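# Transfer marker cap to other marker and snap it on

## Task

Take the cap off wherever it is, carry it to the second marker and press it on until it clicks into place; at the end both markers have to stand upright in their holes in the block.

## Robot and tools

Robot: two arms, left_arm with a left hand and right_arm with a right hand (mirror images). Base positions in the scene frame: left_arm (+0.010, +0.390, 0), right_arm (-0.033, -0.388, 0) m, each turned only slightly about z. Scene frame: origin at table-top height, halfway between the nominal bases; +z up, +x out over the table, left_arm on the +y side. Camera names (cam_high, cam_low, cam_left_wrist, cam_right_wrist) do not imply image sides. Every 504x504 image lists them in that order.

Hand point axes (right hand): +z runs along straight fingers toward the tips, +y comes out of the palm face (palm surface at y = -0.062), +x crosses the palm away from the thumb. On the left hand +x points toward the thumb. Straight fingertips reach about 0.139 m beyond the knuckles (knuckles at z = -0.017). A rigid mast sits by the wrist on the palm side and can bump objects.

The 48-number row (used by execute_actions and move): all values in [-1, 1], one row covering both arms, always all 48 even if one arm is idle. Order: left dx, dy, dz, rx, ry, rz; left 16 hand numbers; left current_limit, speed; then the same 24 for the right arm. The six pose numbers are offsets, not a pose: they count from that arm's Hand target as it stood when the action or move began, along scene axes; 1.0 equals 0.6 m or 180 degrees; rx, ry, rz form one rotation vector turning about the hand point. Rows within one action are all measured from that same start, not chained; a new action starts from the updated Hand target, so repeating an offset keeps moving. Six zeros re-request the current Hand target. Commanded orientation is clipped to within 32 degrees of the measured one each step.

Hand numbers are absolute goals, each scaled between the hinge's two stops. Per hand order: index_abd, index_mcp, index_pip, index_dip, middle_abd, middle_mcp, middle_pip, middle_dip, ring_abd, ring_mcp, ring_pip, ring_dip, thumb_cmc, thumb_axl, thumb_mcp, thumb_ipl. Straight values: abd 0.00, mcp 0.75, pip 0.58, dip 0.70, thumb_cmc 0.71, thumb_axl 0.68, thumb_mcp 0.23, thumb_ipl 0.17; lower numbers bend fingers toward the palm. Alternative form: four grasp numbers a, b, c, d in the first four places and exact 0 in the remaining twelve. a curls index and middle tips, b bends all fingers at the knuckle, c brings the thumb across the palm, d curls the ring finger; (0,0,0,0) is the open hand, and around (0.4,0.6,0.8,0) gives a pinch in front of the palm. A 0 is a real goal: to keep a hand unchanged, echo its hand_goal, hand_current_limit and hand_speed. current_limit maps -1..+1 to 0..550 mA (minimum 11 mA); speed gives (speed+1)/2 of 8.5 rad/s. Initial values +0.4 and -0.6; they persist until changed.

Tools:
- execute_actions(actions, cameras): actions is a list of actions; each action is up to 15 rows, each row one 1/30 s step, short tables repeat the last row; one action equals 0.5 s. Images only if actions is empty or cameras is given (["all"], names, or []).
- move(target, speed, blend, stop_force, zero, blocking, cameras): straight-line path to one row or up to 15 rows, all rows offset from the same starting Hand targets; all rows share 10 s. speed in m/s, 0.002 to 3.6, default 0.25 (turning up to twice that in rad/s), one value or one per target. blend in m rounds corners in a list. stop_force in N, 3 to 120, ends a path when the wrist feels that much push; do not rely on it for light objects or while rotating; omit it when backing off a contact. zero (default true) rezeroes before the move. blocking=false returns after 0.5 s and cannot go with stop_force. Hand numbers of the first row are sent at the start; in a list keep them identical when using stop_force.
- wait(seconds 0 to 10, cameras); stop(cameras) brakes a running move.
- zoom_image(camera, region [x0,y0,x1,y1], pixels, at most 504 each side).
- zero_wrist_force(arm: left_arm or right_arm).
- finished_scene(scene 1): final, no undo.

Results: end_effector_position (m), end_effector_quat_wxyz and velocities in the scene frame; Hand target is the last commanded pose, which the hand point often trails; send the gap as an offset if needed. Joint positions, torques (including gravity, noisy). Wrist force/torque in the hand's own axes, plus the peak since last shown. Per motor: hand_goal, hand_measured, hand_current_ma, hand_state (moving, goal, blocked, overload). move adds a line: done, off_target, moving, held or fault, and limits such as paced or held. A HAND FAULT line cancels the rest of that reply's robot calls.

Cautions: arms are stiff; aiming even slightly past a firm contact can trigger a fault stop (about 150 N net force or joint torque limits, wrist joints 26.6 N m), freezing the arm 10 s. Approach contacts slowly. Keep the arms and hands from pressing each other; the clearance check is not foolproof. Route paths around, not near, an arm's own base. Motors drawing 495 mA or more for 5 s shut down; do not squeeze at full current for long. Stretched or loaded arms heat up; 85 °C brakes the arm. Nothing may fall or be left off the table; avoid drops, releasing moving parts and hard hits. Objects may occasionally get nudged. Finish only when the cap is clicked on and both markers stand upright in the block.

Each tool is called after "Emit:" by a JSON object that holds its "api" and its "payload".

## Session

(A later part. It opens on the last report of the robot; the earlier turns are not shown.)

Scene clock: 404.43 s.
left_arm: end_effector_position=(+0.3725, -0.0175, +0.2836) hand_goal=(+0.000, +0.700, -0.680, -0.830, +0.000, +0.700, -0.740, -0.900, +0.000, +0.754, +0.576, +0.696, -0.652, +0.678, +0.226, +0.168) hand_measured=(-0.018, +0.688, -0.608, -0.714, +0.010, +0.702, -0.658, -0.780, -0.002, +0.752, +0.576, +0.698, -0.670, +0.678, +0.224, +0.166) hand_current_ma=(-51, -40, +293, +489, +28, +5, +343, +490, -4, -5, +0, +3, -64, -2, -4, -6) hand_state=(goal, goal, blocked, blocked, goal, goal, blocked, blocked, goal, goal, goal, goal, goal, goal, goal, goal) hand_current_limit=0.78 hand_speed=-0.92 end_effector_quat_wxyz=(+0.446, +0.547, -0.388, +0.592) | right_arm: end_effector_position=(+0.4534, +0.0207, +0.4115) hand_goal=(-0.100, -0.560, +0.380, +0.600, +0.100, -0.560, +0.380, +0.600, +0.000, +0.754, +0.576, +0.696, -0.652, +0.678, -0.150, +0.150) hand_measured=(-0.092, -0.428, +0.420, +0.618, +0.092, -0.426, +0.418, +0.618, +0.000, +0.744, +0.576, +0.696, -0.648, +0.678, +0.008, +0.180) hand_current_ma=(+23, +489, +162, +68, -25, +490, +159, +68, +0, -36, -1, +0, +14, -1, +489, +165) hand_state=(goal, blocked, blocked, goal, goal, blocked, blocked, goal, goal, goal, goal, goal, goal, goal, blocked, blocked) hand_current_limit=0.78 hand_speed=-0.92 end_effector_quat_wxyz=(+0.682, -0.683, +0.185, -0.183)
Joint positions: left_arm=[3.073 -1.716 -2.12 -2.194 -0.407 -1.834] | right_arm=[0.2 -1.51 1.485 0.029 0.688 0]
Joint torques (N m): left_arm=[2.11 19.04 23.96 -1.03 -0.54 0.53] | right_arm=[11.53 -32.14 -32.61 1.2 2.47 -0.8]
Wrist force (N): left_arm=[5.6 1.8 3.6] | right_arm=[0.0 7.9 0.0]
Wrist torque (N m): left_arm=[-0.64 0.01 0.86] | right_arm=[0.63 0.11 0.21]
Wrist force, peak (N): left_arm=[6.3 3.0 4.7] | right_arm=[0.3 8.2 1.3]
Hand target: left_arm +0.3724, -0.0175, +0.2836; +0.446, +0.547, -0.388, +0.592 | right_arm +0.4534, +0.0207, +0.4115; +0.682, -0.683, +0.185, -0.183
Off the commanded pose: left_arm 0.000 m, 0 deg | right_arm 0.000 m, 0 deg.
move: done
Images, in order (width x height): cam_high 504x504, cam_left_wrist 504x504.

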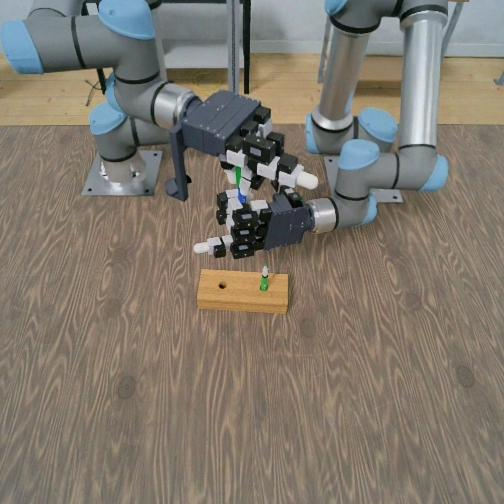

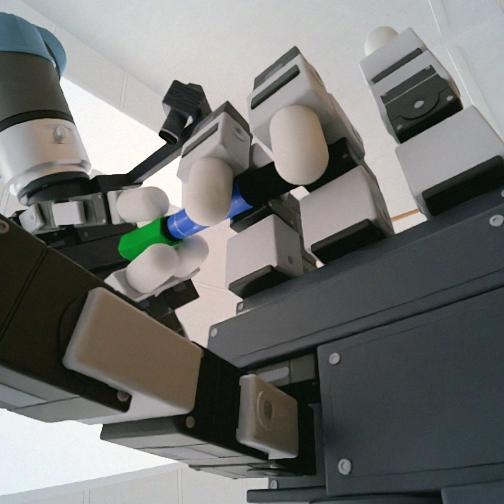

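Emit:
{"api": "execute_actions", "payload": {"actions": [[[0,0,0,0,0,0,0,0.70,-0.68,-0.83,0,0.70,-0.74,-0.90,0,0.754,0.576,0.696,-0.653,0.678,0.225,0.168,0.78,-0.92,0,0,0,0,0,0,-0.1,-0.35,0.4,0.62,0.1,-0.35,0.4,0.62,0,0.754,0.576,0.696,-0.653,0.678,0.10,0.168,0.5,-0.85]]], "cameras": []}}

Emit:
{"api": "move", "payload": {"target": [0,0,0,0,0,0,0,0.70,-0.68,-0.83,0,0.70,-0.74,-0.90,0,0.754,0.576,0.696,-0.653,0.678,0.225,0.168,0.78,-0.92,0.0013,0,-0.0425,0,0,0,-0.1,-0.35,0.4,0.62,0.1,-0.35,0.4,0.62,0,0.754,0.576,0.696,-0.653,0.678,0.10,0.168,0.5,-0.85], "speed": 0.05, "cameras": ["cam_left_wrist","cam_high","cam_low"]}}

Emit:
{"api": "zoom_image", "payload": {"camera": "cam_left_wrist", "region": [50, 120, 290, 320]}}

Emit:
{"api": "zoom_image", "payload": {"camera": "cam_low", "region": [120, 180, 180, 240]}}

Emit:
{"api": "zoom_image", "payload": {"camera": "cam_high", "region": [200, 140, 280, 220]}}

Scene clock: 406.93 s.
left_arm: end_effector_position=(+0.3725, -0.0175, +0.2836) hand_goal=(+0.000, +0.700, -0.680, -0.830, +0.000, +0.700, -0.740, -0.900, +0.000, +0.754, +0.576, +0.696, -0.652, +0.678, +0.226, +0.168) hand_measured=(-0.018, +0.692, -0.608, -0.714, +0.010, +0.702, -0.658, -0.780, -0.002, +0.752, +0.576, +0.698, -0.670, +0.678, +0.224, +0.166) hand_current_ma=(-51, -25, +293, +490, +28, +5, +343, +489, -4, -5, +0, +3, -64, -2, -4, -6) hand_state=(goal, goal, blocked, blocked, goal, goal, blocked, blocked, goal, goal, goal, goal, goal, goal, goal, goal) hand_current_limit=0.78 hand_speed=-0.92 end_effector_quat_wxyz=(+0.446, +0.547, -0.388, +0.592) | right_arm: end_effector_position=(+0.4534, +0.0207, +0.4115) hand_goal=(-0.100, -0.350, +0.400, +0.620, +0.100, -0.350, +0.400, +0.620, +0.000, +0.754, +0.576, +0.696, -0.652, +0.678, +0.100, +0.168) hand_measured=(-0.092, -0.358, +0.402, +0.622, +0.092, -0.356, +0.402, +0.622, +0.000, +0.744, +0.576, +0.696, -0.648, +0.678, +0.098, +0.170) hand_current_ma=(+23, -27, +9, +9, -25, -25, +9, +10, +0, -36, -1, +0, +10, -1, -6, +9) hand_state=(goal, goal, goal, goal, goal, goal, goal, goal, goal, goal, goal, goal, goal, goal, goal, goal) hand_current_limit=0.50 hand_speed=-0.85 end_effector_quat_wxyz=(+0.682, -0.683, +0.185, -0.183)
Joint positions: left_arm=[3.073 -1.716 -2.12 -2.194 -0.407 -1.834] | right_arm=[0.2 -1.51 1.484 0.029 0.688 0]
Joint torques (N m): left_arm=[1.65 20.8 17.84 -0.99 -0.32 0.63] | right_arm=[10.26 -14.45 -28.95 1.44 2.5 -1.08]
Wrist force (N): left_arm=[2.4 0.3 2.6] | right_arm=[-0.2 3.5 -1.0]
Wrist torque (N m): left_arm=[-0.56 0.08 0.49] | right_arm=[0.39 0.12 0.21]
Wrist force, peak (N): left_arm=[6.4 1.8 3.9] | right_arm=[0.3 8.0 0.2]
Hand target: left_arm +0.3724, -0.0175, +0.2836; +0.446, +0.547, -0.388, +0.592 | right_arm +0.4534, +0.0207, +0.4115; +0.682, -0.683, +0.185, -0.183
Off the commanded pose: left_arm 0.000 m, 0 deg | right_arm 0.000 m, 0 deg.
No camera images: "cameras" was empty.

Scene clock: 407.90 s.
left_arm: end_effector_position=(+0.3724, -0.0175, +0.2836) hand_goal=(+0.000, +0.700, -0.680, -0.830, +0.000, +0.700, -0.740, -0.900, +0.000, +0.754, +0.576, +0.696, -0.652, +0.678, +0.226, +0.168) hand_measured=(-0.020, +0.694, -0.608, -0.714, +0.010, +0.702, -0.658, -0.780, -0.002, +0.752, +0.576, +0.698, -0.670, +0.678, +0.224, +0.166) hand_current_ma=(-60, -21, +293, +489, +28, +5, +343, +490, -4, -5, +0, +3, -64, -2, -4, -6) hand_state=(goal, goal, blocked, blocked, goal, goal, blocked, blocked, goal, goal, goal, goal, goal, goal, goal, goal) hand_current_limit=0.78 hand_speed=-0.92 end_effector_quat_wxyz=(+0.446, +0.547, -0.388, +0.592) | right_arm: end_effector_position=(+0.4541, +0.0208, +0.3861) hand_goal=(-0.100, -0.350, +0.400, +0.620, +0.100, -0.350, +0.400, +0.620, +0.000, +0.754, +0.576, +0.696, -0.652, +0.678, +0.100, +0.168) hand_measured=(-0.092, -0.358, +0.402, +0.622, +0.092, -0.356, +0.402, +0.622, +0.000, +0.744, +0.576, +0.696, -0.650, +0.678, +0.098, +0.170) hand_current_ma=(+23, -27, +9, +9, -25, -25, +9, +10, +0, -36, -1, +0, +7, -1, -6, +9) hand_state=(goal, goal, goal, goal, goal, goal, goal, goal, goal, goal, goal, goal, goal, goal, goal, goal) hand_current_limit=0.50 hand_speed=-0.85 end_effector_quat_wxyz=(+0.682, -0.683, +0.185, -0.183)
Joint positions: left_arm=[3.073 -1.716 -2.12 -2.194 -0.407 -1.834] | right_arm=[0.199 -1.508 1.547 -0.035 0.688 0]
Joint torques (N m): left_arm=[2.13 21.15 16.9 -0.77 -0.2 0.68] | right_arm=[-10.48 -14.08 -8.99 -3.89 -2.98 1.25]
Wrist force (N): left_arm=[-0.4 -0.3 2.0] | right_arm=[-0.4 1.3 -1.7]
Wrist torque (N m): left_arm=[-0.53 -0.03 0.39] | right_arm=[0.21 0.12 0.24]
Wrist force, peak (N): left_arm=[2.8 0.3 2.7] | right_arm=[0.0 4.3 -0.9]
Hand target: left_arm +0.3724, -0.0175, +0.2836; +0.446, +0.547, -0.388, +0.592 | right_arm +0.4541, +0.0207, +0.3860; +0.682, -0.683, +0.185, -0.183
Off the commanded pose: left_arm 0.000 m, 0 deg | right_arm 0.000 m, 0 deg.
move: done
Images, in order (width x height): cam_high 504x504, cam_low 504x504, cam_left_wrist 504x504.

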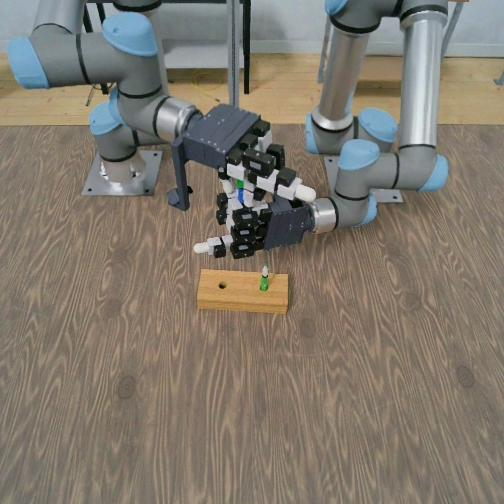

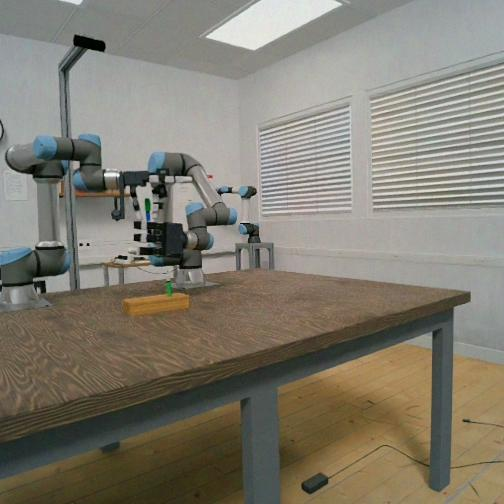

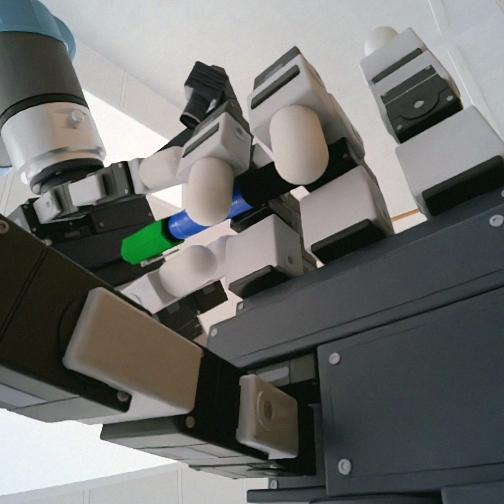

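Scaled by 2.100.

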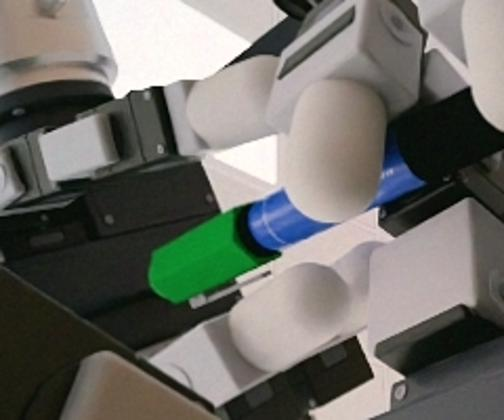

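Scaled by 8.400.

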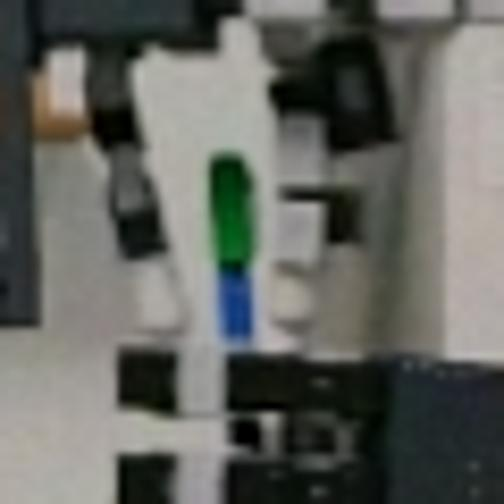

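Scaled by 6.300.

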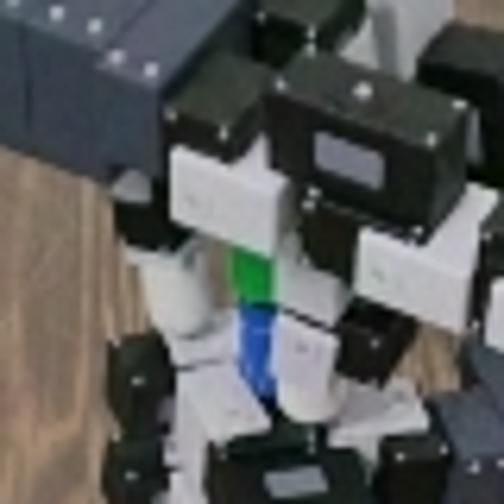

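Emit:
{"api": "move", "payload": {"target": [0,0,0,0,0,0,0,0.70,-0.68,-0.83,0,0.70,-0.74,-0.90,0,0.754,0.576,0.696,-0.653,0.678,0.225,0.168,0.78,-0.92,0,0,0.01,0,0,0,-0.1,-0.40,0.4,0.62,0.1,-0.40,0.4,0.62,0,0.754,0.576,0.696,-0.653,0.678,0.05,0.168,0.5,-0.9], "speed": 0.03, "cameras": []}}

Emit:
{"api": "execute_actions", "payload": {"actions": [[[0,0,0,0,0,0,0,0.70,-0.68,-0.83,0,0.70,-0.74,-0.90,0,0.754,0.576,0.696,-0.653,0.678,0.225,0.168,0.78,-0.92,0,0,0,0,0,0,-0.1,-0.50,0.4,0.62,0.1,-0.50,0.4,0.62,0,0.754,0.576,0.696,-0.653,0.678,-0.05,0.168,0.5,-0.92]],[[0,0,0,0,0,0,0,0.70,-0.68,-0.83,0,0.70,-0.74,-0.90,0,0.754,0.576,0.696,-0.653,0.678,0.225,0.168,0.78,-0.92,0,0,0,0,0,0,-0.1,-0.60,0.38,0.60,0.1,-0.60,0.38,0.60,0,0.754,0.576,0.696,-0.653,0.678,-0.18,0.15,0.78,-0.92]]], "cameras": ["cam_left_wrist","cam_low"]}}

Emit:
{"api": "zoom_image", "payload": {"camera": "cam_left_wrist", "region": [50, 120, 290, 320]}}

Emit:
{"api": "zoom_image", "payload": {"camera": "cam_low", "region": [120, 180, 180, 240]}}

Scene clock: 411.03 s.
left_arm: end_effector_position=(+0.3724, -0.0175, +0.2836) hand_goal=(+0.000, +0.700, -0.680, -0.830, +0.000, +0.700, -0.740, -0.900, +0.000, +0.754, +0.576, +0.696, -0.652, +0.678, +0.226, +0.168) hand_measured=(-0.022, +0.694, -0.608, -0.714, +0.010, +0.702, -0.658, -0.780, -0.002, +0.752, +0.576, +0.698, -0.670, +0.678, +0.224, +0.166) hand_current_ma=(-64, -17, +293, +490, +28, +6, +343, +489, -4, -5, +0, +3, -64, -2, -4, -6) hand_state=(blocked, goal, blocked, blocked, goal, goal, blocked, blocked, goal, goal, goal, goal, goal, goal, goal, goal) hand_current_limit=0.78 hand_speed=-0.92 end_effector_quat_wxyz=(+0.446, +0.547, -0.388, +0.592) | right_arm: end_effector_position=(+0.4541, +0.0207, +0.3919) hand_goal=(-0.100, -0.400, +0.400, +0.620, +0.100, -0.400, +0.400, +0.620, +0.000, +0.754, +0.576, +0.696, -0.652, +0.678, +0.050, +0.168) hand_measured=(-0.092, -0.398, +0.402, +0.622, +0.092, -0.398, +0.402, +0.622, +0.000, +0.744, +0.576, +0.696, -0.650, +0.678, +0.054, +0.170) hand_current_ma=(+23, +3, +9, +9, -25, +5, +9, +10, +0, -36, -1, +0, +6, -1, +22, +10) hand_state=(goal, goal, goal, goal, goal, goal, goal, goal, goal, goal, goal, goal, goal, goal, goal, goal) hand_current_limit=0.50 hand_speed=-0.90 end_effector_quat_wxyz=(+0.682, -0.683, +0.185, -0.183)
Joint positions: left_arm=[3.073 -1.716 -2.12 -2.194 -0.407 -1.834] | right_arm=[0.199 -1.508 1.532 -0.021 0.687 0]
Joint torques (N m): left_arm=[2.37 22.31 16.67 2.35 0.29 0.61] | right_arm=[-10.05 -33.6 -32.07 1.31 -2.93 0.54]
Wrist force (N): left_arm=[2.5 0.3 2.7] | right_arm=[0.1 3.6 -1.3]
Wrist torque (N m): left_arm=[-0.55 0.06 0.50] | right_arm=[0.44 0.08 0.22]
Wrist force, peak (N): left_arm=[2.6 0.3 2.8] | right_arm=[0.2 4.0 -1.4]
Hand target: left_arm +0.3724, -0.0175, +0.2836; +0.446, +0.547, -0.388, +0.592 | right_arm +0.4541, +0.0207, +0.3920; +0.682, -0.683, +0.185, -0.183
Off the commanded pose: left_arm 0.000 m, 0 deg | right_arm 0.000 m, 0 deg.
move: done
No camera images: "cameras" was empty.

Scene clock: 412.23 s.
left_arm: end_effector_position=(+0.3724, -0.0175, +0.2836) hand_goal=(+0.000, +0.700, -0.680, -0.830, +0.000, +0.700, -0.740, -0.900, +0.000, +0.754, +0.576, +0.696, -0.652, +0.678, +0.226, +0.168) hand_measured=(-0.022, +0.692, -0.608, -0.714, +0.010, +0.702, -0.658, -0.780, -0.002, +0.752, +0.576, +0.698, -0.670, +0.678, +0.224, +0.166) hand_current_ma=(-64, -25, +293, +489, +28, +7, +343, +490, -4, -5, +0, +3, -64, -2, -4, -6) hand_state=(blocked, goal, blocked, blocked, goal, goal, blocked, blocked, goal, goal, goal, goal, goal, goal, goal, goal) hand_current_limit=0.78 hand_speed=-0.92 end_effector_quat_wxyz=(+0.446, +0.547, -0.388, +0.592) | right_arm: end_effector_position=(+0.4542, +0.0207, +0.3920) hand_goal=(-0.100, -0.600, +0.380, +0.600, +0.100, -0.600, +0.380, +0.600, +0.000, +0.754, +0.576, +0.696, -0.652, +0.678, -0.180, +0.150) hand_measured=(-0.092, -0.422, +0.418, +0.618, +0.092, -0.424, +0.418, +0.620, +0.000, +0.744, +0.576, +0.696, -0.650, +0.678, +0.008, +0.176) hand_current_ma=(+23, +490, +159, +69, -25, +489, +160, +76, +0, -36, -1, +0, +6, -1, +490, +150) hand_state=(goal, blocked, blocked, goal, goal, blocked, blocked, goal, goal, goal, goal, goal, goal, goal, blocked, blocked) hand_current_limit=0.78 hand_speed=-0.92 end_effector_quat_wxyz=(+0.682, -0.683, +0.185, -0.183)
Joint positions: left_arm=[3.073 -1.716 -2.12 -2.194 -0.407 -1.834] | right_arm=[0.199 -1.508 1.532 -0.02 0.687 0]
Joint torques (N m): left_arm=[3.04 23.89 16.01 2.51 0.29 0.46] | right_arm=[-6.63 -32.37 -31.84 1.73 -2.69 -1.04]
Wrist force (N): left_arm=[2.8 2.4 5.0] | right_arm=[-0.2 4.5 2.3]
Wrist torque (N m): left_arm=[-0.72 -0.17 0.70] | right_arm=[0.50 0.08 0.25]
Wrist force, peak (N): left_arm=[3.1 2.4 5.3] | right_arm=[-0.6 5.0 2.0]
Hand target: left_arm +0.3724, -0.0175, +0.2836; +0.446, +0.547, -0.388, +0.592 | right_arm +0.4541, +0.0207, +0.3920; +0.682, -0.683, +0.185, -0.183
Off the commanded pose: left_arm 0.000 m, 0 deg | right_arm 0.000 m, 0 deg.
Images, in order (width x height): cam_low 504x504, cam_left_wrist 504x504.

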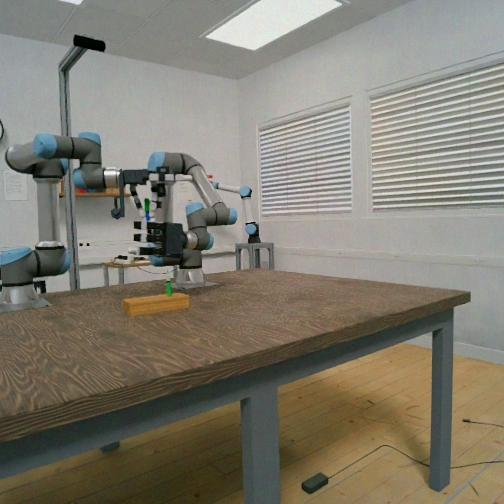

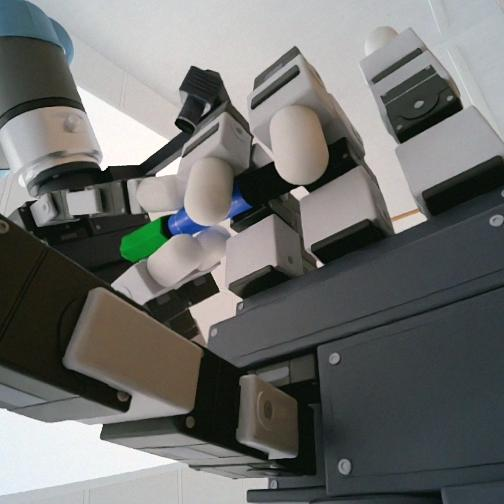

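Scaled by 2.100.

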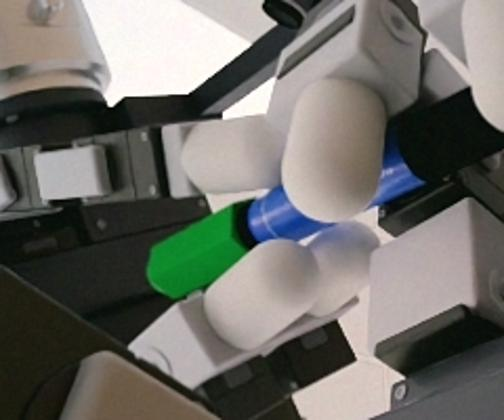

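Scaled by 8.400.

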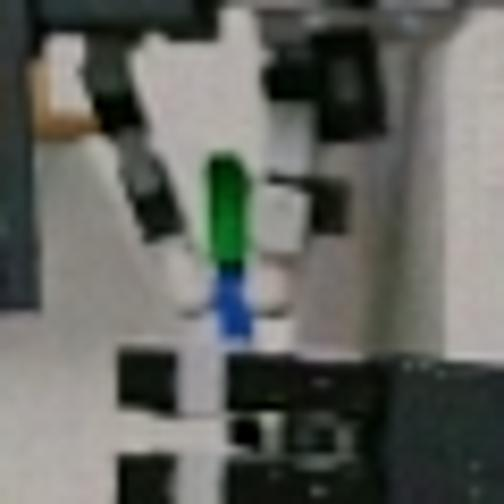

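Emit:
{"api": "execute_actions", "payload": {"actions": [[[0,0,0,0,0,0,0,0.70,-0.68,-0.83,0,0.70,-0.74,-0.90,0,0.754,0.576,0.696,-0.653,0.678,0.225,0.168,0.78,-0.92,0,0,0,0,0,0,-0.1,-0.30,0.4,0.5,0.1,-0.30,0.4,0.5,0,0.754,0.576,0.696,-0.653,0.678,0.16,0.1,0.5,-0.75]],[[0,0,0,0,0,0,0,0.70,-0.68,-0.83,0,0.70,-0.74,-0.90,0,0.754,0.576,0.696,-0.653,0.678,0.225,0.168,0.78,-0.92,0,0,0,0,0,0,-0.1,-0.17,0.4,0.116,0.1,-0.17,0.4,0.116,0,0.754,0.576,0.696,-0.653,0.678,0.30,-0.258,0.5,-0.75]]], "cameras": []}}

Emit:
{"api": "move", "payload": {"target": [0,0,0,0,0,0,0,0.70,-0.68,-0.83,0,0.70,-0.74,-0.90,0,0.754,0.576,0.696,-0.653,0.678,0.225,0.168,0.78,-0.92,0,0,-0.009,0,0,0,-0.1,-0.17,0.4,0.116,0.1,-0.17,0.4,0.116,0,0.754,0.576,0.696,-0.653,0.678,0.30,-0.258,0.5,-0.85], "speed": 0.05, "cameras": ["cam_left_wrist","cam_high","cam_low"]}}

Emit:
{"api": "zoom_image", "payload": {"camera": "cam_left_wrist", "region": [50, 120, 290, 320]}}

Emit:
{"api": "zoom_image", "payload": {"camera": "cam_low", "region": [120, 180, 180, 240]}}

Scene clock: 416.70 s.
left_arm: end_effector_position=(+0.3724, -0.0175, +0.2836) hand_goal=(+0.000, +0.700, -0.680, -0.830, +0.000, +0.700, -0.740, -0.900, +0.000, +0.754, +0.576, +0.696, -0.652, +0.678, +0.226, +0.168) hand_measured=(-0.022, +0.694, -0.608, -0.714, +0.010, +0.702, -0.658, -0.780, -0.002, +0.752, +0.576, +0.698, -0.670, +0.678, +0.224, +0.166) hand_current_ma=(-64, -21, +293, +490, +28, +7, +343, +490, -4, -5, +0, +3, -64, -2, -4, -6) hand_state=(blocked, goal, blocked, blocked, goal, goal, blocked, blocked, goal, goal, goal, goal, goal, goal, goal, goal) hand_current_limit=0.78 hand_speed=-0.92 end_effector_quat_wxyz=(+0.446, +0.547, -0.388, +0.592) | right_arm: end_effector_position=(+0.4542, +0.0207, +0.3920) hand_goal=(-0.100, -0.170, +0.400, +0.116, +0.100, -0.170, +0.400, +0.116, +0.000, +0.754, +0.576, +0.696, -0.652, +0.678, +0.300, -0.258) hand_measured=(-0.094, -0.180, +0.402, +0.118, +0.094, -0.180, +0.402, +0.120, +0.000, +0.744, +0.576, +0.696, -0.650, +0.678, +0.298, -0.256) hand_current_ma=(+19, -42, +8, +9, -20, -43, +7, +10, +0, -36, -1, +0, +6, -1, -9, +12) hand_state=(goal, goal, goal, goal, goal, goal, goal, goal, goal, goal, goal, goal, goal, goal, goal, goal) hand_current_limit=0.50 hand_speed=-0.75 end_effector_quat_wxyz=(+0.682, -0.683, +0.185, -0.183)
Joint positions: left_arm=[3.073 -1.716 -2.12 -2.194 -0.407 -1.834] | right_arm=[0.199 -1.508 1.532 -0.02 0.687 0]
Joint torques (N m): left_arm=[2.46 26.19 16.2 2.4 0.25 0.68] | right_arm=[2.54 -32.1 -31.06 0.91 -2.65 -1.14]
Wrist force (N): left_arm=[2.6 0.2 2.7] | right_arm=[0.3 3.9 -1.0]
Wrist torque (N m): left_arm=[-0.57 0.05 0.51] | right_arm=[0.42 0.05 0.24]
Wrist force, peak (N): left_arm=[4.2 2.4 4.7] | right_arm=[-0.6 6.5 1.4]
Hand target: left_arm +0.3724, -0.0175, +0.2836; +0.446, +0.547, -0.388, +0.592 | right_arm +0.4541, +0.0207, +0.3920; +0.682, -0.683, +0.185, -0.183
Off the commanded pose: left_arm 0.000 m, 0 deg | right_arm 0.000 m, 0 deg.
No camera images: "cameras" was empty.

Scene clock: 417.47 s.
left_arm: end_effector_position=(+0.3724, -0.0175, +0.2836) hand_goal=(+0.000, +0.700, -0.680, -0.830, +0.000, +0.700, -0.740, -0.900, +0.000, +0.754, +0.576, +0.696, -0.652, +0.678, +0.226, +0.168) hand_measured=(-0.022, +0.694, -0.608, -0.714, +0.010, +0.702, -0.658, -0.780, -0.002, +0.752, +0.576, +0.698, -0.670, +0.678, +0.224, +0.166) hand_current_ma=(-64, -21, +293, +490, +28, +7, +343, +490, -4, -5, +0, +3, -64, -2, -4, -6) hand_state=(blocked, goal, blocked, blocked, goal, goal, blocked, blocked, goal, goal, goal, goal, goal, goal, goal, goal) hand_current_limit=0.78 hand_speed=-0.92 end_effector_quat_wxyz=(+0.446, +0.547, -0.388, +0.592) | right_arm: end_effector_position=(+0.4542, +0.0207, +0.3867) hand_goal=(-0.100, -0.170, +0.400, +0.116, +0.100, -0.170, +0.400, +0.116, +0.000, +0.754, +0.576, +0.696, -0.652, +0.678, +0.300, -0.258) hand_measured=(-0.094, -0.180, +0.402, +0.118, +0.094, -0.180, +0.402, +0.120, +0.000, +0.744, +0.576, +0.696, -0.650, +0.678, +0.298, -0.256) hand_current_ma=(+19, -42, +8, +9, -19, -43, +7, +10, +0, -36, -1, +0, +6, -1, -9, +12) hand_state=(goal, goal, goal, goal, goal, goal, goal, goal, goal, goal, goal, goal, goal, goal, goal, goal) hand_current_limit=0.50 hand_speed=-0.85 end_effector_quat_wxyz=(+0.682, -0.683, +0.185, -0.183)
Joint positions: left_arm=[3.073 -1.716 -2.12 -2.194 -0.407 -1.834] | right_arm=[0.199 -1.508 1.545 -0.034 0.687 0]
Joint torques (N m): left_arm=[2.69 25.88 16 2.29 0.17 0.52] | right_arm=[5.12 -13.16 -10.7 -4.13 -2.53 -0.21]
Wrist force (N): left_arm=[2.5 0.3 2.6] | right_arm=[0.1 3.9 -1.2]
Wrist torque (N m): left_arm=[-0.56 0.07 0.50] | right_arm=[0.44 0.08 0.22]
Wrist force, peak (N): left_arm=[2.4 0.2 2.8] | right_arm=[0.3 4.2 -1.5]
Hand target: left_arm +0.3724, -0.0175, +0.2836; +0.446, +0.547, -0.388, +0.592 | right_arm +0.4541, +0.0207, +0.3866; +0.682, -0.683, +0.185, -0.183
Off the commanded pose: left_arm 0.000 m, 0 deg | right_arm 0.000 m, 0 deg.
move: done
Images, in order (width x height): cam_high 504x504, cam_low 504x504, cam_left_wrist 504x504.

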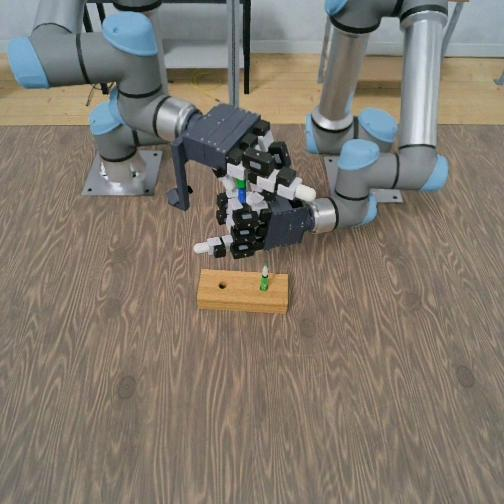

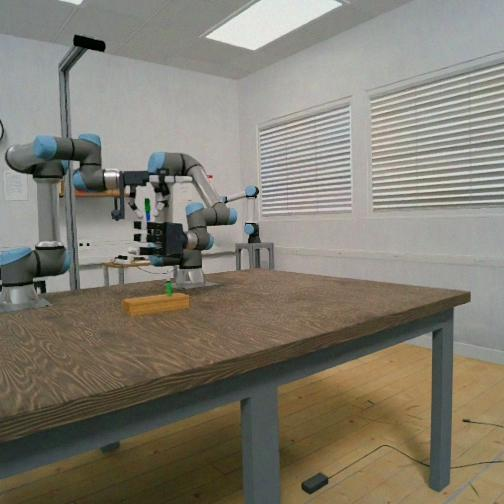

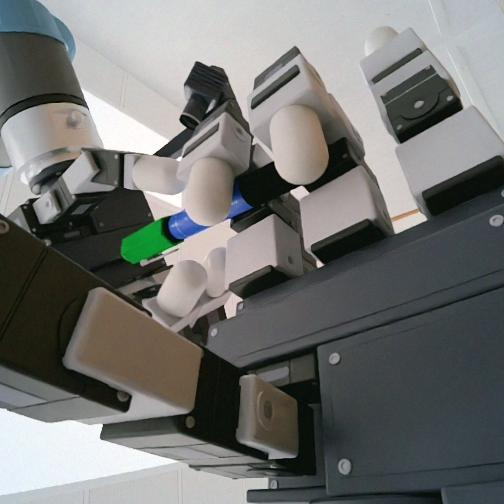

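Scaled by 2.100.

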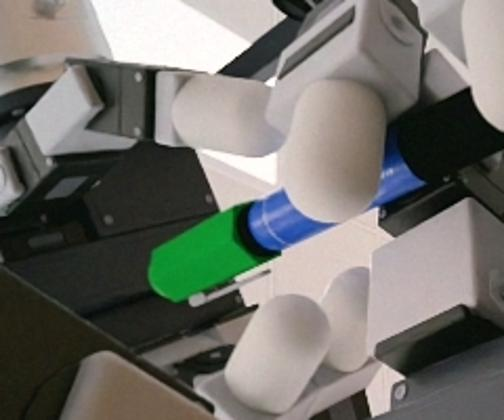

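Scaled by 8.400.

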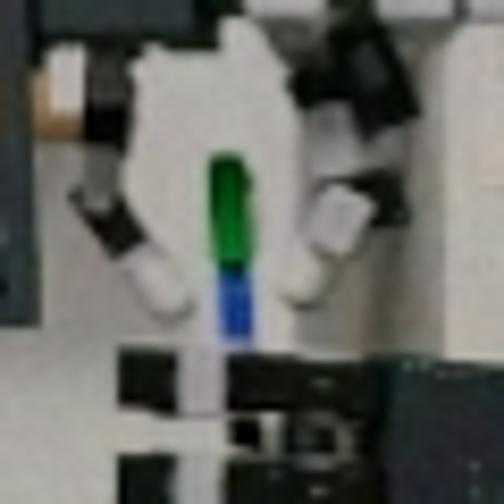

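Emit:
{"api": "execute_actions", "payload": {"actions": [[[0,0,0,0,0,0,0,0.70,-0.68,-0.83,0,0.70,-0.74,-0.90,0,0.754,0.576,0.696,-0.653,0.678,0.225,0.168,0.78,-0.92,0,0,0.004,0,0,0,-0.1,-0.26,0.4,0.116,0.1,-0.26,0.4,0.116,0,0.754,0.576,0.696,-0.653,0.678,0.22,-0.258,0.4,-0.9]]], "cameras": ["cam_left_wrist"]}}

Emit:
{"api": "zoom_image", "payload": {"camera": "cam_left_wrist", "region": [50, 120, 290, 320]}}

Scene clock: 418.93 s.
left_arm: end_effector_position=(+0.3724, -0.0175, +0.2836) hand_goal=(+0.000, +0.700, -0.680, -0.830, +0.000, +0.700, -0.740, -0.900, +0.000, +0.754, +0.576, +0.696, -0.652, +0.678, +0.226, +0.168) hand_measured=(-0.022, +0.694, -0.608, -0.714, +0.010, +0.702, -0.658, -0.780, -0.002, +0.752, +0.576, +0.698, -0.670, +0.678, +0.224, +0.166) hand_current_ma=(-64, -18, +293, +489, +28, +7, +343, +489, -4, -5, +0, +3, -64, -2, -4, -6) hand_state=(blocked, goal, blocked, blocked, goal, goal, blocked, blocked, goal, goal, goal, goal, goal, goal, goal, goal) hand_current_limit=0.78 hand_speed=-0.92 end_effector_quat_wxyz=(+0.446, +0.547, -0.388, +0.592) | right_arm: end_effector_position=(+0.4541, +0.0207, +0.3890) hand_goal=(-0.100, -0.260, +0.400, +0.116, +0.100, -0.260, +0.400, +0.116, +0.000, +0.754, +0.576, +0.696, -0.652, +0.678, +0.220, -0.258) hand_measured=(-0.094, -0.260, +0.402, +0.118, +0.094, -0.260, +0.402, +0.120, +0.000, +0.744, +0.576, +0.696, -0.650, +0.678, +0.232, -0.256) hand_current_ma=(+19, -2, +8, +9, -19, -2, +7, +10, +0, -36, -1, +0, +6, -1, +56, +12) hand_state=(goal, goal, goal, goal, goal, goal, goal, goal, goal, goal, goal, goal, goal, goal, goal, goal) hand_current_limit=0.40 hand_speed=-0.90 end_effector_quat_wxyz=(+0.682, -0.683, +0.185, -0.183)
Joint positions: left_arm=[3.073 -1.716 -2.12 -2.194 -0.407 -1.834] | right_arm=[0.199 -1.508 1.54 -0.028 0.687 0]
Joint torques (N m): left_arm=[2.45 26.34 15.47 2.56 0.09 0.44] | right_arm=[8.11 -32.84 -32.07 1.33 -2.47 -0.24]
Wrist force (N): left_arm=[2.8 -0.1 2.2] | right_arm=[0.2 3.7 -1.3]
Wrist torque (N m): left_arm=[-0.55 0.08 0.50] | right_arm=[0.34 0.07 0.21]
Wrist force, peak (N): left_arm=[2.9 -0.3 2.4] | right_arm=[0.1 4.3 -1.8]
Hand target: left_arm +0.3724, -0.0175, +0.2836; +0.446, +0.547, -0.388, +0.592 | right_arm +0.4541, +0.0207, +0.3890; +0.682, -0.683, +0.185, -0.183
Off the commanded pose: left_arm 0.000 m, 0 deg | right_arm 0.000 m, 0 deg.
Images, in order (width x height): cam_left_wrist 504x504.

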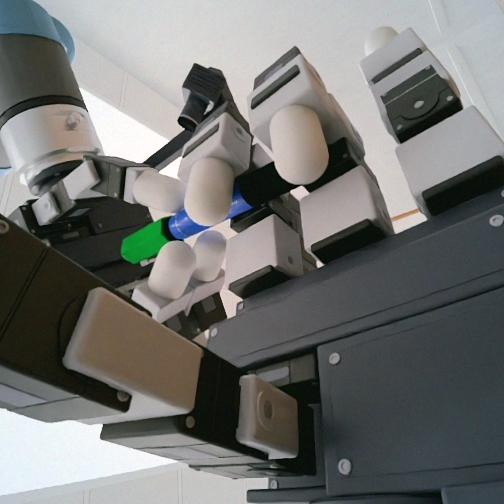

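Scaled by 2.100.

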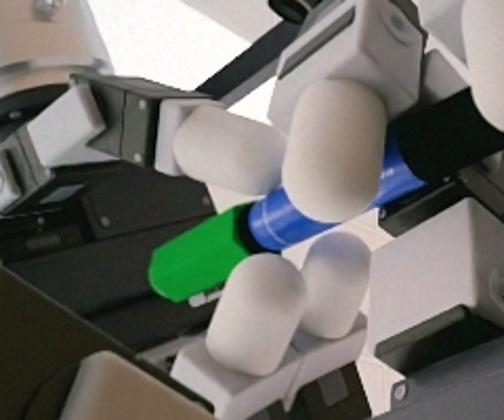

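Now squeeze.

Emit:
{"api": "execute_actions", "payload": {"actions": [[[0,0,0,0,0,0,0,0.70,-0.68,-0.83,0,0.70,-0.74,-0.90,0,0.754,0.576,0.696,-0.653,0.678,0.225,0.168,0.78,-0.92,0,0,0,0,0,0,-0.1,-0.36,0.4,0.10,0.1,-0.36,0.4,0.10,0,0.754,0.576,0.696,-0.653,0.678,0.13,-0.27,0.5,-0.92]],[[0,0,0,0,0,0,0,0.70,-0.68,-0.83,0,0.70,-0.74,-0.90,0,0.754,0.576,0.696,-0.653,0.678,0.225,0.168,0.78,-0.92,0,0,0,0,0,0,-0.1,-0.44,0.36,0.06,0.1,-0.44,0.36,0.06,0,0.754,0.576,0.696,-0.653,0.678,0.02,-0.30,0.78,-0.92]]], "cameras": ["cam_left_wrist","cam_low"]}}

Emit:
{"api": "zoom_image", "payload": {"camera": "cam_left_wrist", "region": [50, 120, 290, 320]}}

Emit:
{"api": "zoom_image", "payload": {"camera": "cam_low", "region": [120, 180, 180, 240]}}

Scene clock: 420.90 s.
left_arm: end_effector_position=(+0.3724, -0.0175, +0.2836) hand_goal=(+0.000, +0.700, -0.680, -0.830, +0.000, +0.700, -0.740, -0.900, +0.000, +0.754, +0.576, +0.696, -0.652, +0.678, +0.226, +0.168) hand_measured=(-0.022, +0.694, -0.608, -0.714, +0.010, +0.702, -0.658, -0.780, -0.002, +0.752, +0.576, +0.698, -0.670, +0.678, +0.224, +0.166) hand_current_ma=(-64, -20, +293, +489, +28, +7, +343, +490, -4, -5, +0, +3, -64, -2, -4, -6) hand_state=(blocked, goal, blocked, blocked, goal, goal, blocked, blocked, goal, goal, goal, goal, goal, goal, goal, goal) hand_current_limit=0.78 hand_speed=-0.92 end_effector_quat_wxyz=(+0.446, +0.547, -0.388, +0.592) | right_arm: end_effector_position=(+0.4541, +0.0207, +0.3890) hand_goal=(-0.100, -0.440, +0.360, +0.060, +0.100, -0.440, +0.360, +0.060, +0.000, +0.754, +0.576, +0.696, -0.652, +0.678, +0.020, -0.300) hand_measured=(-0.080, -0.324, +0.410, +0.086, +0.070, -0.366, +0.408, +0.084, +0.000, +0.744, +0.576, +0.696, -0.650, +0.678, +0.226, -0.258) hand_current_ma=(+66, +489, +211, +105, -102, +348, +205, +95, +0, -36, -1, +0, +7, -1, +490, +240) hand_state=(goal, blocked, blocked, blocked, blocked, blocked, blocked, blocked, goal, goal, goal, goal, goal, goal, blocked, blocked) hand_current_limit=0.78 hand_speed=-0.92 end_effector_quat_wxyz=(+0.682, -0.683, +0.185, -0.183)
Joint positions: left_arm=[3.073 -1.716 -2.12 -2.194 -0.407 -1.834] | right_arm=[0.199 -1.508 1.54 -0.028 0.687 0]
Joint torques (N m): left_arm=[1.76 26.11 15.84 2.52 0.12 0.55] | right_arm=[8.47 -32.59 -30.83 0.21 -2.3 -1.15]
Wrist force (N): left_arm=[3.7 1.5 2.9] | right_arm=[0.6 5.7 -0.4]
Wrist torque (N m): left_arm=[-0.58 0.11 0.64] | right_arm=[0.56 0.05 0.22]
Wrist force, peak (N): left_arm=[4.8 1.1 3.4] | right_arm=[0.3 6.4 -0.2]
Hand target: left_arm +0.3724, -0.0175, +0.2836; +0.446, +0.547, -0.388, +0.592 | right_arm +0.4541, +0.0207, +0.3890; +0.682, -0.683, +0.185, -0.183
Off the commanded pose: left_arm 0.000 m, 0 deg | right_arm 0.000 m, 0 deg.
Images, in order (width x height): cam_low 504x504, cam_left_wrist 504x504.

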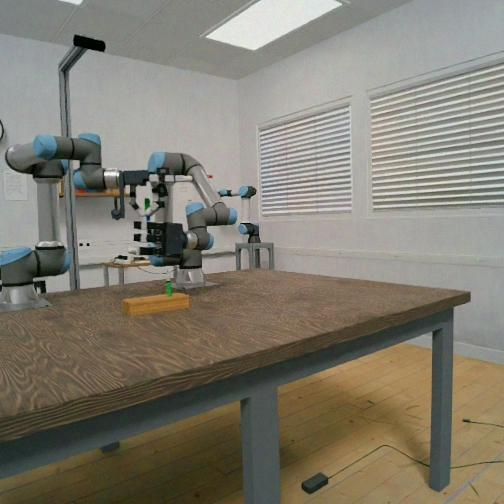

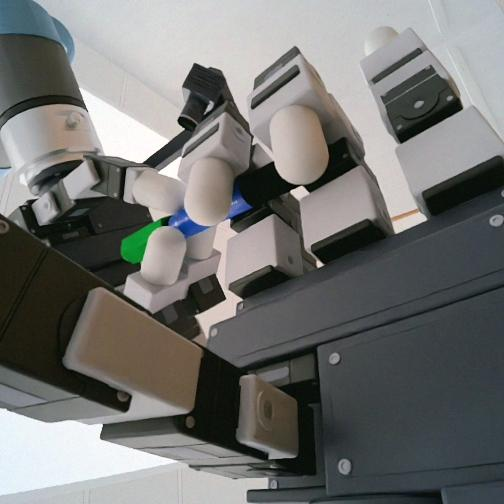

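Scaled by 2.100.

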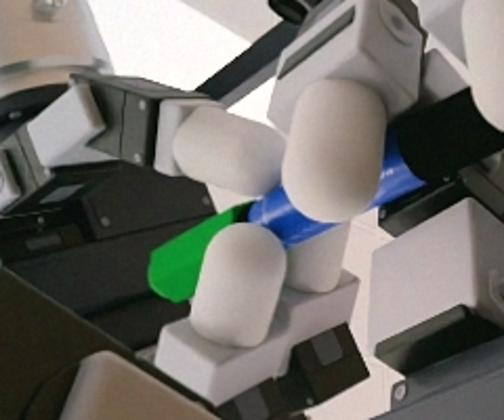

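Scaled by 8.400.

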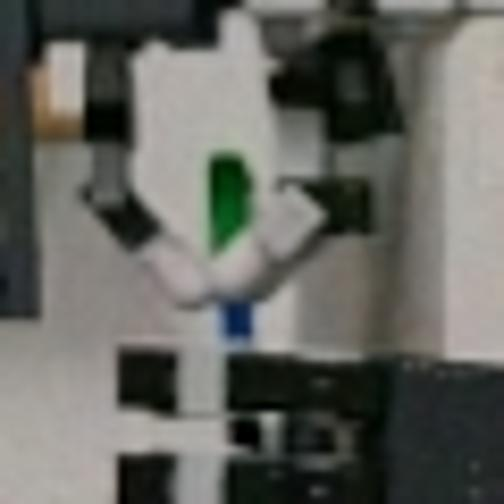

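Emit:
{"api": "move", "payload": {"target": [0,0,0,0,0,0,0,0.70,-0.68,-0.83,0,0.70,-0.74,-0.90,0,0.754,0.576,0.696,-0.653,0.678,0.225,0.168,0.78,-0.92,-0.001,0,0.0217,0,0,0,-0.1,-0.44,0.36,0.06,0.1,-0.48,0.36,0.06,0,0.754,0.576,0.696,-0.653,0.678,0.02,-0.30,0.78,-0.92], "speed": 0.015, "cameras": ["cam_left_wrist","cam_low"]}}

Emit:
{"api": "zoom_image", "payload": {"camera": "cam_left_wrist", "region": [50, 120, 290, 320]}}

Emit:
{"api": "zoom_image", "payload": {"camera": "cam_low", "region": [120, 180, 180, 240]}}

Scene clock: 424.63 s.
left_arm: end_effector_position=(+0.3724, -0.0175, +0.2836) hand_goal=(+0.000, +0.700, -0.680, -0.830, +0.000, +0.700, -0.740, -0.900, +0.000, +0.754, +0.576, +0.696, -0.652, +0.678, +0.226, +0.168) hand_measured=(-0.022, +0.694, -0.608, -0.714, +0.010, +0.702, -0.658, -0.780, -0.002, +0.752, +0.576, +0.698, -0.670, +0.678, +0.224, +0.166) hand_current_ma=(-64, -22, +293, +489, +28, +7, +343, +489, -4, -5, +0, +3, -64, -2, -4, -6) hand_state=(blocked, goal, blocked, blocked, goal, goal, blocked, blocked, goal, goal, goal, goal, goal, goal, goal, goal) hand_current_limit=0.78 hand_speed=-0.92 end_effector_quat_wxyz=(+0.446, +0.547, -0.388, +0.592) | right_arm: end_effector_position=(+0.4535, +0.0207, +0.4020) hand_goal=(-0.100, -0.440, +0.360, +0.060, +0.100, -0.480, +0.360, +0.060, +0.000, +0.754, +0.576, +0.696, -0.652, +0.678, +0.020, -0.300) hand_measured=(-0.048, -0.358, +0.410, +0.086, +0.036, -0.388, +0.408, +0.084, +0.000, +0.744, +0.576, +0.696, -0.642, +0.680, +0.226, -0.258) hand_current_ma=(+193, +386, +211, +105, -236, +436, +205, +95, +0, -36, -1, +0, +40, +4, +490, +240) hand_state=(blocked, blocked, blocked, blocked, blocked, blocked, blocked, blocked, goal, goal, goal, goal, goal, goal, blocked, blocked) hand_current_limit=0.78 hand_speed=-0.92 end_effector_quat_wxyz=(+0.682, -0.683, +0.185, -0.183)
Joint positions: left_arm=[3.073 -1.716 -2.12 -2.194 -0.407 -1.834] | right_arm=[0.199 -1.51 1.509 0.005 0.688 0]
Joint torques (N m): left_arm=[0.93 28.07 15.85 2.45 0.05 0.49] | right_arm=[11.43 -35.6 -35.24 0.83 2.32 0.13]
Wrist force (N): left_arm=[8.7 0.7 3.3] | right_arm=[0.0 10.8 -1.0]
Wrist torque (N m): left_arm=[-0.62 0.16 0.92] | right_arm=[0.75 0.08 0.24]
Wrist force, peak (N): left_arm=[11.0 1.6 4.4] | right_arm=[0.1 13.0 0.0]
Hand target: left_arm +0.3724, -0.0175, +0.2836; +0.446, +0.547, -0.388, +0.592 | right_arm +0.4535, +0.0207, +0.4021; +0.682, -0.683, +0.185, -0.183
Off the commanded pose: left_arm 0.000 m, 0 deg | right_arm 0.000 m, 0 deg.
move: done
Images, in order (width x height): cam_low 504x504, cam_left_wrist 504x504.

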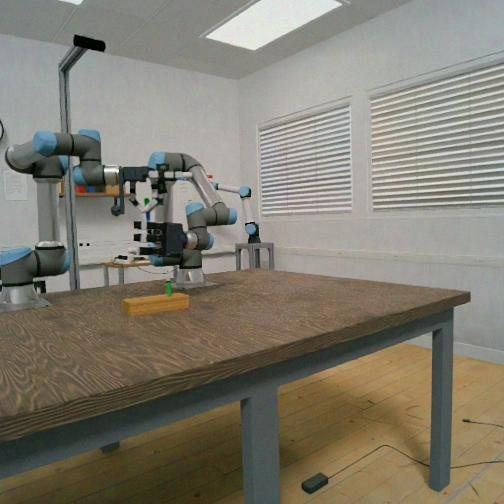

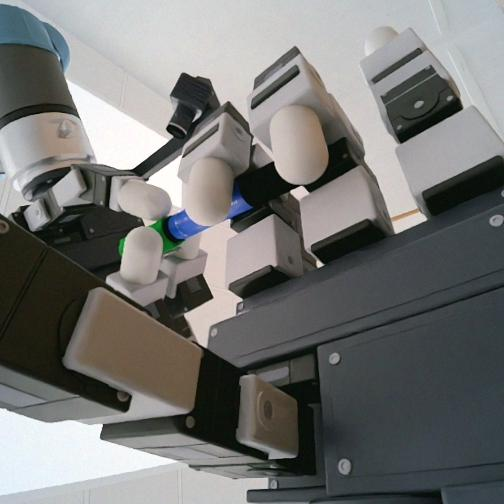

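Scaled by 2.100.

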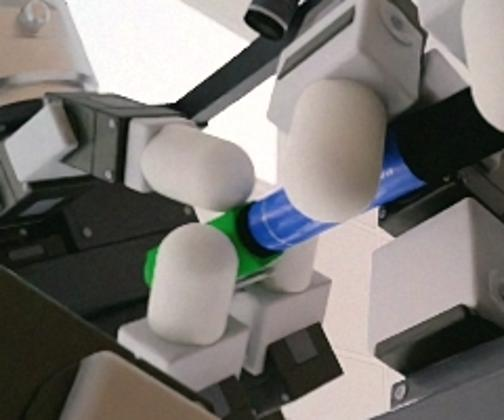

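Scaled by 8.400.

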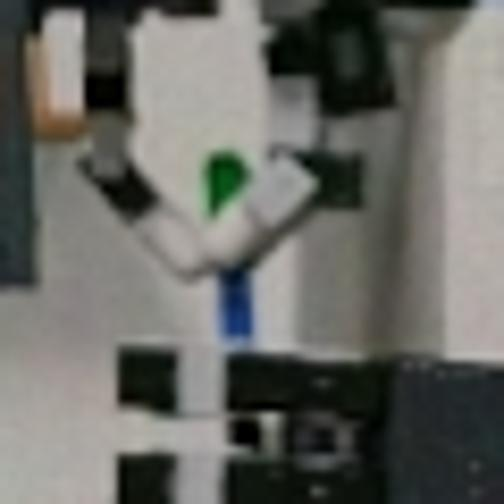

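Emit:
{"api": "execute_actions", "payload": {"actions": [[[0,0,0,0,0,0,0,0.70,-0.68,-0.83,0,0.70,-0.74,-0.90,0,0.754,0.576,0.696,-0.653,0.678,0.225,0.168,0.78,-0.92,0,0,0,0,0,0,-0.06,-0.17,0.4,0.10,0.06,-0.17,0.4,0.10,0,0.754,0.576,0.696,-0.653,0.678,0.32,-0.258,0.5,-0.8]]], "cameras": []}}

Emit:
{"api": "move", "payload": {"target": [0,0,0,0,0,0,0,0.70,-0.68,-0.83,0,0.70,-0.74,-0.90,0,0.754,0.576,0.696,-0.653,0.678,0.225,0.168,0.78,-0.92,0.001,0,-0.0242,0,0,0,-0.06,-0.17,0.4,0.05,0.06,-0.17,0.4,0.05,0,0.754,0.576,0.696,-0.653,0.678,0.32,-0.258,0.5,-0.85], "speed": 0.05, "cameras": ["cam_left_wrist","cam_low"]}}

Emit:
{"api": "zoom_image", "payload": {"camera": "cam_low", "region": [120, 180, 180, 240]}}

Scene clock: 430.20 s.
left_arm: end_effector_position=(+0.3724, -0.0175, +0.2836) hand_goal=(+0.000, +0.700, -0.680, -0.830, +0.000, +0.700, -0.740, -0.900, +0.000, +0.754, +0.576, +0.696, -0.652, +0.678, +0.226, +0.168) hand_measured=(-0.022, +0.694, -0.608, -0.714, +0.010, +0.702, -0.658, -0.780, -0.002, +0.752, +0.576, +0.698, -0.670, +0.678, +0.224, +0.166) hand_current_ma=(-64, -20, +293, +489, +28, +7, +343, +489, -4, -5, +0, +3, -64, -2, -4, -6) hand_state=(blocked, goal, blocked, blocked, goal, goal, blocked, blocked, goal, goal, goal, goal, goal, goal, goal, goal) hand_current_limit=0.78 hand_speed=-0.92 end_effector_quat_wxyz=(+0.446, +0.547, -0.388, +0.592) | right_arm: end_effector_position=(+0.4536, +0.0207, +0.4021) hand_goal=(-0.060, -0.170, +0.400, +0.100, +0.060, -0.170, +0.400, +0.100, +0.000, +0.754, +0.576, +0.696, -0.652, +0.678, +0.320, -0.258) hand_measured=(-0.056, -0.180, +0.400, +0.100, +0.056, -0.180, +0.402, +0.098, +0.000, +0.744, +0.576, +0.696, -0.648, +0.680, +0.318, -0.256) hand_current_ma=(+10, -43, +1, +1, -11, -42, +5, -4, +0, -36, -1, +0, +10, +5, -9, +12) hand_state=(goal, goal, goal, goal, goal, goal, goal, goal, goal, goal, goal, goal, goal, goal, goal, goal) hand_current_limit=0.50 hand_speed=-0.80 end_effector_quat_wxyz=(+0.682, -0.683, +0.185, -0.183)
Joint positions: left_arm=[3.073 -1.716 -2.12 -2.194 -0.407 -1.834] | right_arm=[0.199 -1.51 1.508 0.005 0.688 0]
Joint torques (N m): left_arm=[2.24 22.58 15.81 1.79 -0.01 0.38] | right_arm=[11.99 -29.41 -24.36 1 2.52 -1.04]
Wrist force (N): left_arm=[2.4 0.2 2.5] | right_arm=[0.1 3.9 -1.3]
Wrist torque (N m): left_arm=[-0.55 0.07 0.49] | right_arm=[0.45 0.09 0.23]
Wrist force, peak (N): left_arm=[9.2 0.5 3.6] | right_arm=[-0.1 11.1 -0.9]
Hand target: left_arm +0.3724, -0.0175, +0.2836; +0.446, +0.547, -0.388, +0.592 | right_arm +0.4535, +0.0207, +0.4021; +0.682, -0.683, +0.185, -0.183
Off the commanded pose: left_arm 0.000 m, 0 deg | right_arm 0.000 m, 0 deg.
No camera images: "cameras" was empty.

Scene clock: 431.07 s.
left_arm: end_effector_position=(+0.3724, -0.0175, +0.2836) hand_goal=(+0.000, +0.700, -0.680, -0.830, +0.000, +0.700, -0.740, -0.900, +0.000, +0.754, +0.576, +0.696, -0.652, +0.678, +0.226, +0.168) hand_measured=(-0.022, +0.694, -0.608, -0.714, +0.010, +0.702, -0.658, -0.780, -0.002, +0.752, +0.576, +0.698, -0.670, +0.678, +0.224, +0.166) hand_current_ma=(-64, -20, +293, +490, +28, +7, +343, +490, -4, -5, +0, +3, -64, -2, -4, -6) hand_state=(blocked, goal, blocked, blocked, goal, goal, blocked, blocked, goal, goal, goal, goal, goal, goal, goal, goal) hand_current_limit=0.78 hand_speed=-0.92 end_effector_quat_wxyz=(+0.446, +0.547, -0.388, +0.592) | right_arm: end_effector_position=(+0.4541, +0.0208, +0.3876) hand_goal=(-0.060, -0.170, +0.400, +0.050, +0.060, -0.170, +0.400, +0.050, +0.000, +0.754, +0.576, +0.696, -0.652, +0.678, +0.320, -0.258) hand_measured=(-0.056, -0.180, +0.400, +0.052, +0.056, -0.180, +0.402, +0.054, +0.000, +0.744, +0.576, +0.696, -0.650, +0.680, +0.318, -0.256) hand_current_ma=(+10, -43, +1, +10, -11, -41, +5, +11, +0, -36, -1, +0, +10, +5, -9, +12) hand_state=(goal, goal, goal, goal, goal, goal, goal, goal, goal, goal, goal, goal, goal, goal, goal, goal) hand_current_limit=0.50 hand_speed=-0.85 end_effector_quat_wxyz=(+0.682, -0.683, +0.185, -0.183)
Joint positions: left_arm=[3.073 -1.716 -2.12 -2.194 -0.407 -1.834] | right_arm=[0.199 -1.508 1.543 -0.031 0.688 0]
Joint torques (N m): left_arm=[2.43 20.64 15.64 1.6 0.02 0.35] | right_arm=[-10.46 -13.13 -10.05 -4.1 -2.81 1.05]
Wrist force (N): left_arm=[2.4 0.0 2.5] | right_arm=[-0.3 3.8 -1.1]
Wrist torque (N m): left_arm=[-0.59 0.08 0.49] | right_arm=[0.41 0.13 0.21]
Wrist force, peak (N): left_arm=[2.7 0.4 2.5] | right_arm=[-0.1 4.2 -1.2]
Hand target: left_arm +0.3724, -0.0175, +0.2836; +0.446, +0.547, -0.388, +0.592 | right_arm +0.4541, +0.0207, +0.3875; +0.682, -0.683, +0.185, -0.183
Off the commanded pose: left_arm 0.000 m, 0 deg | right_arm 0.000 m, 0 deg.
move: done
Images, in order (width x height): cam_low 504x504, cam_left_wrist 504x504.

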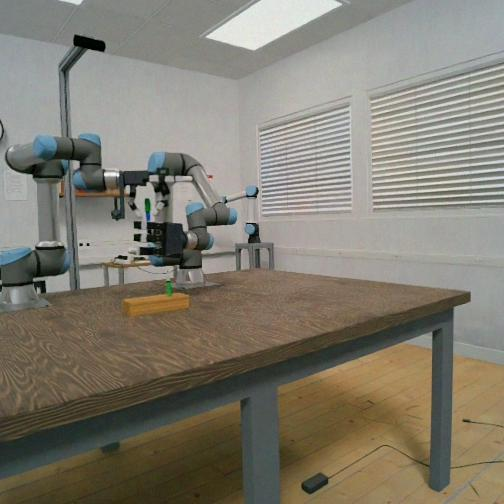

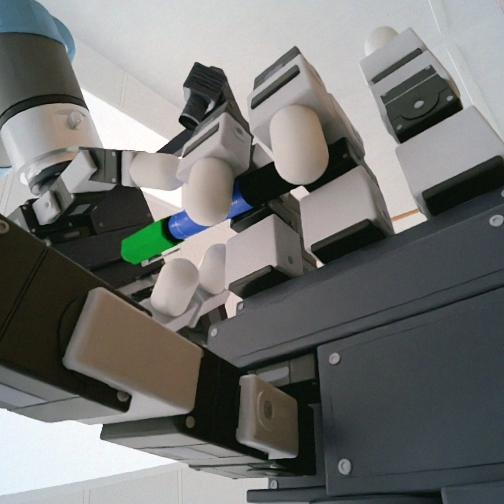

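Scaled by 8.400.

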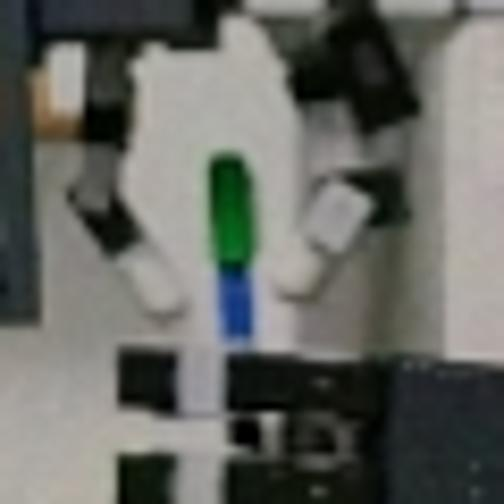

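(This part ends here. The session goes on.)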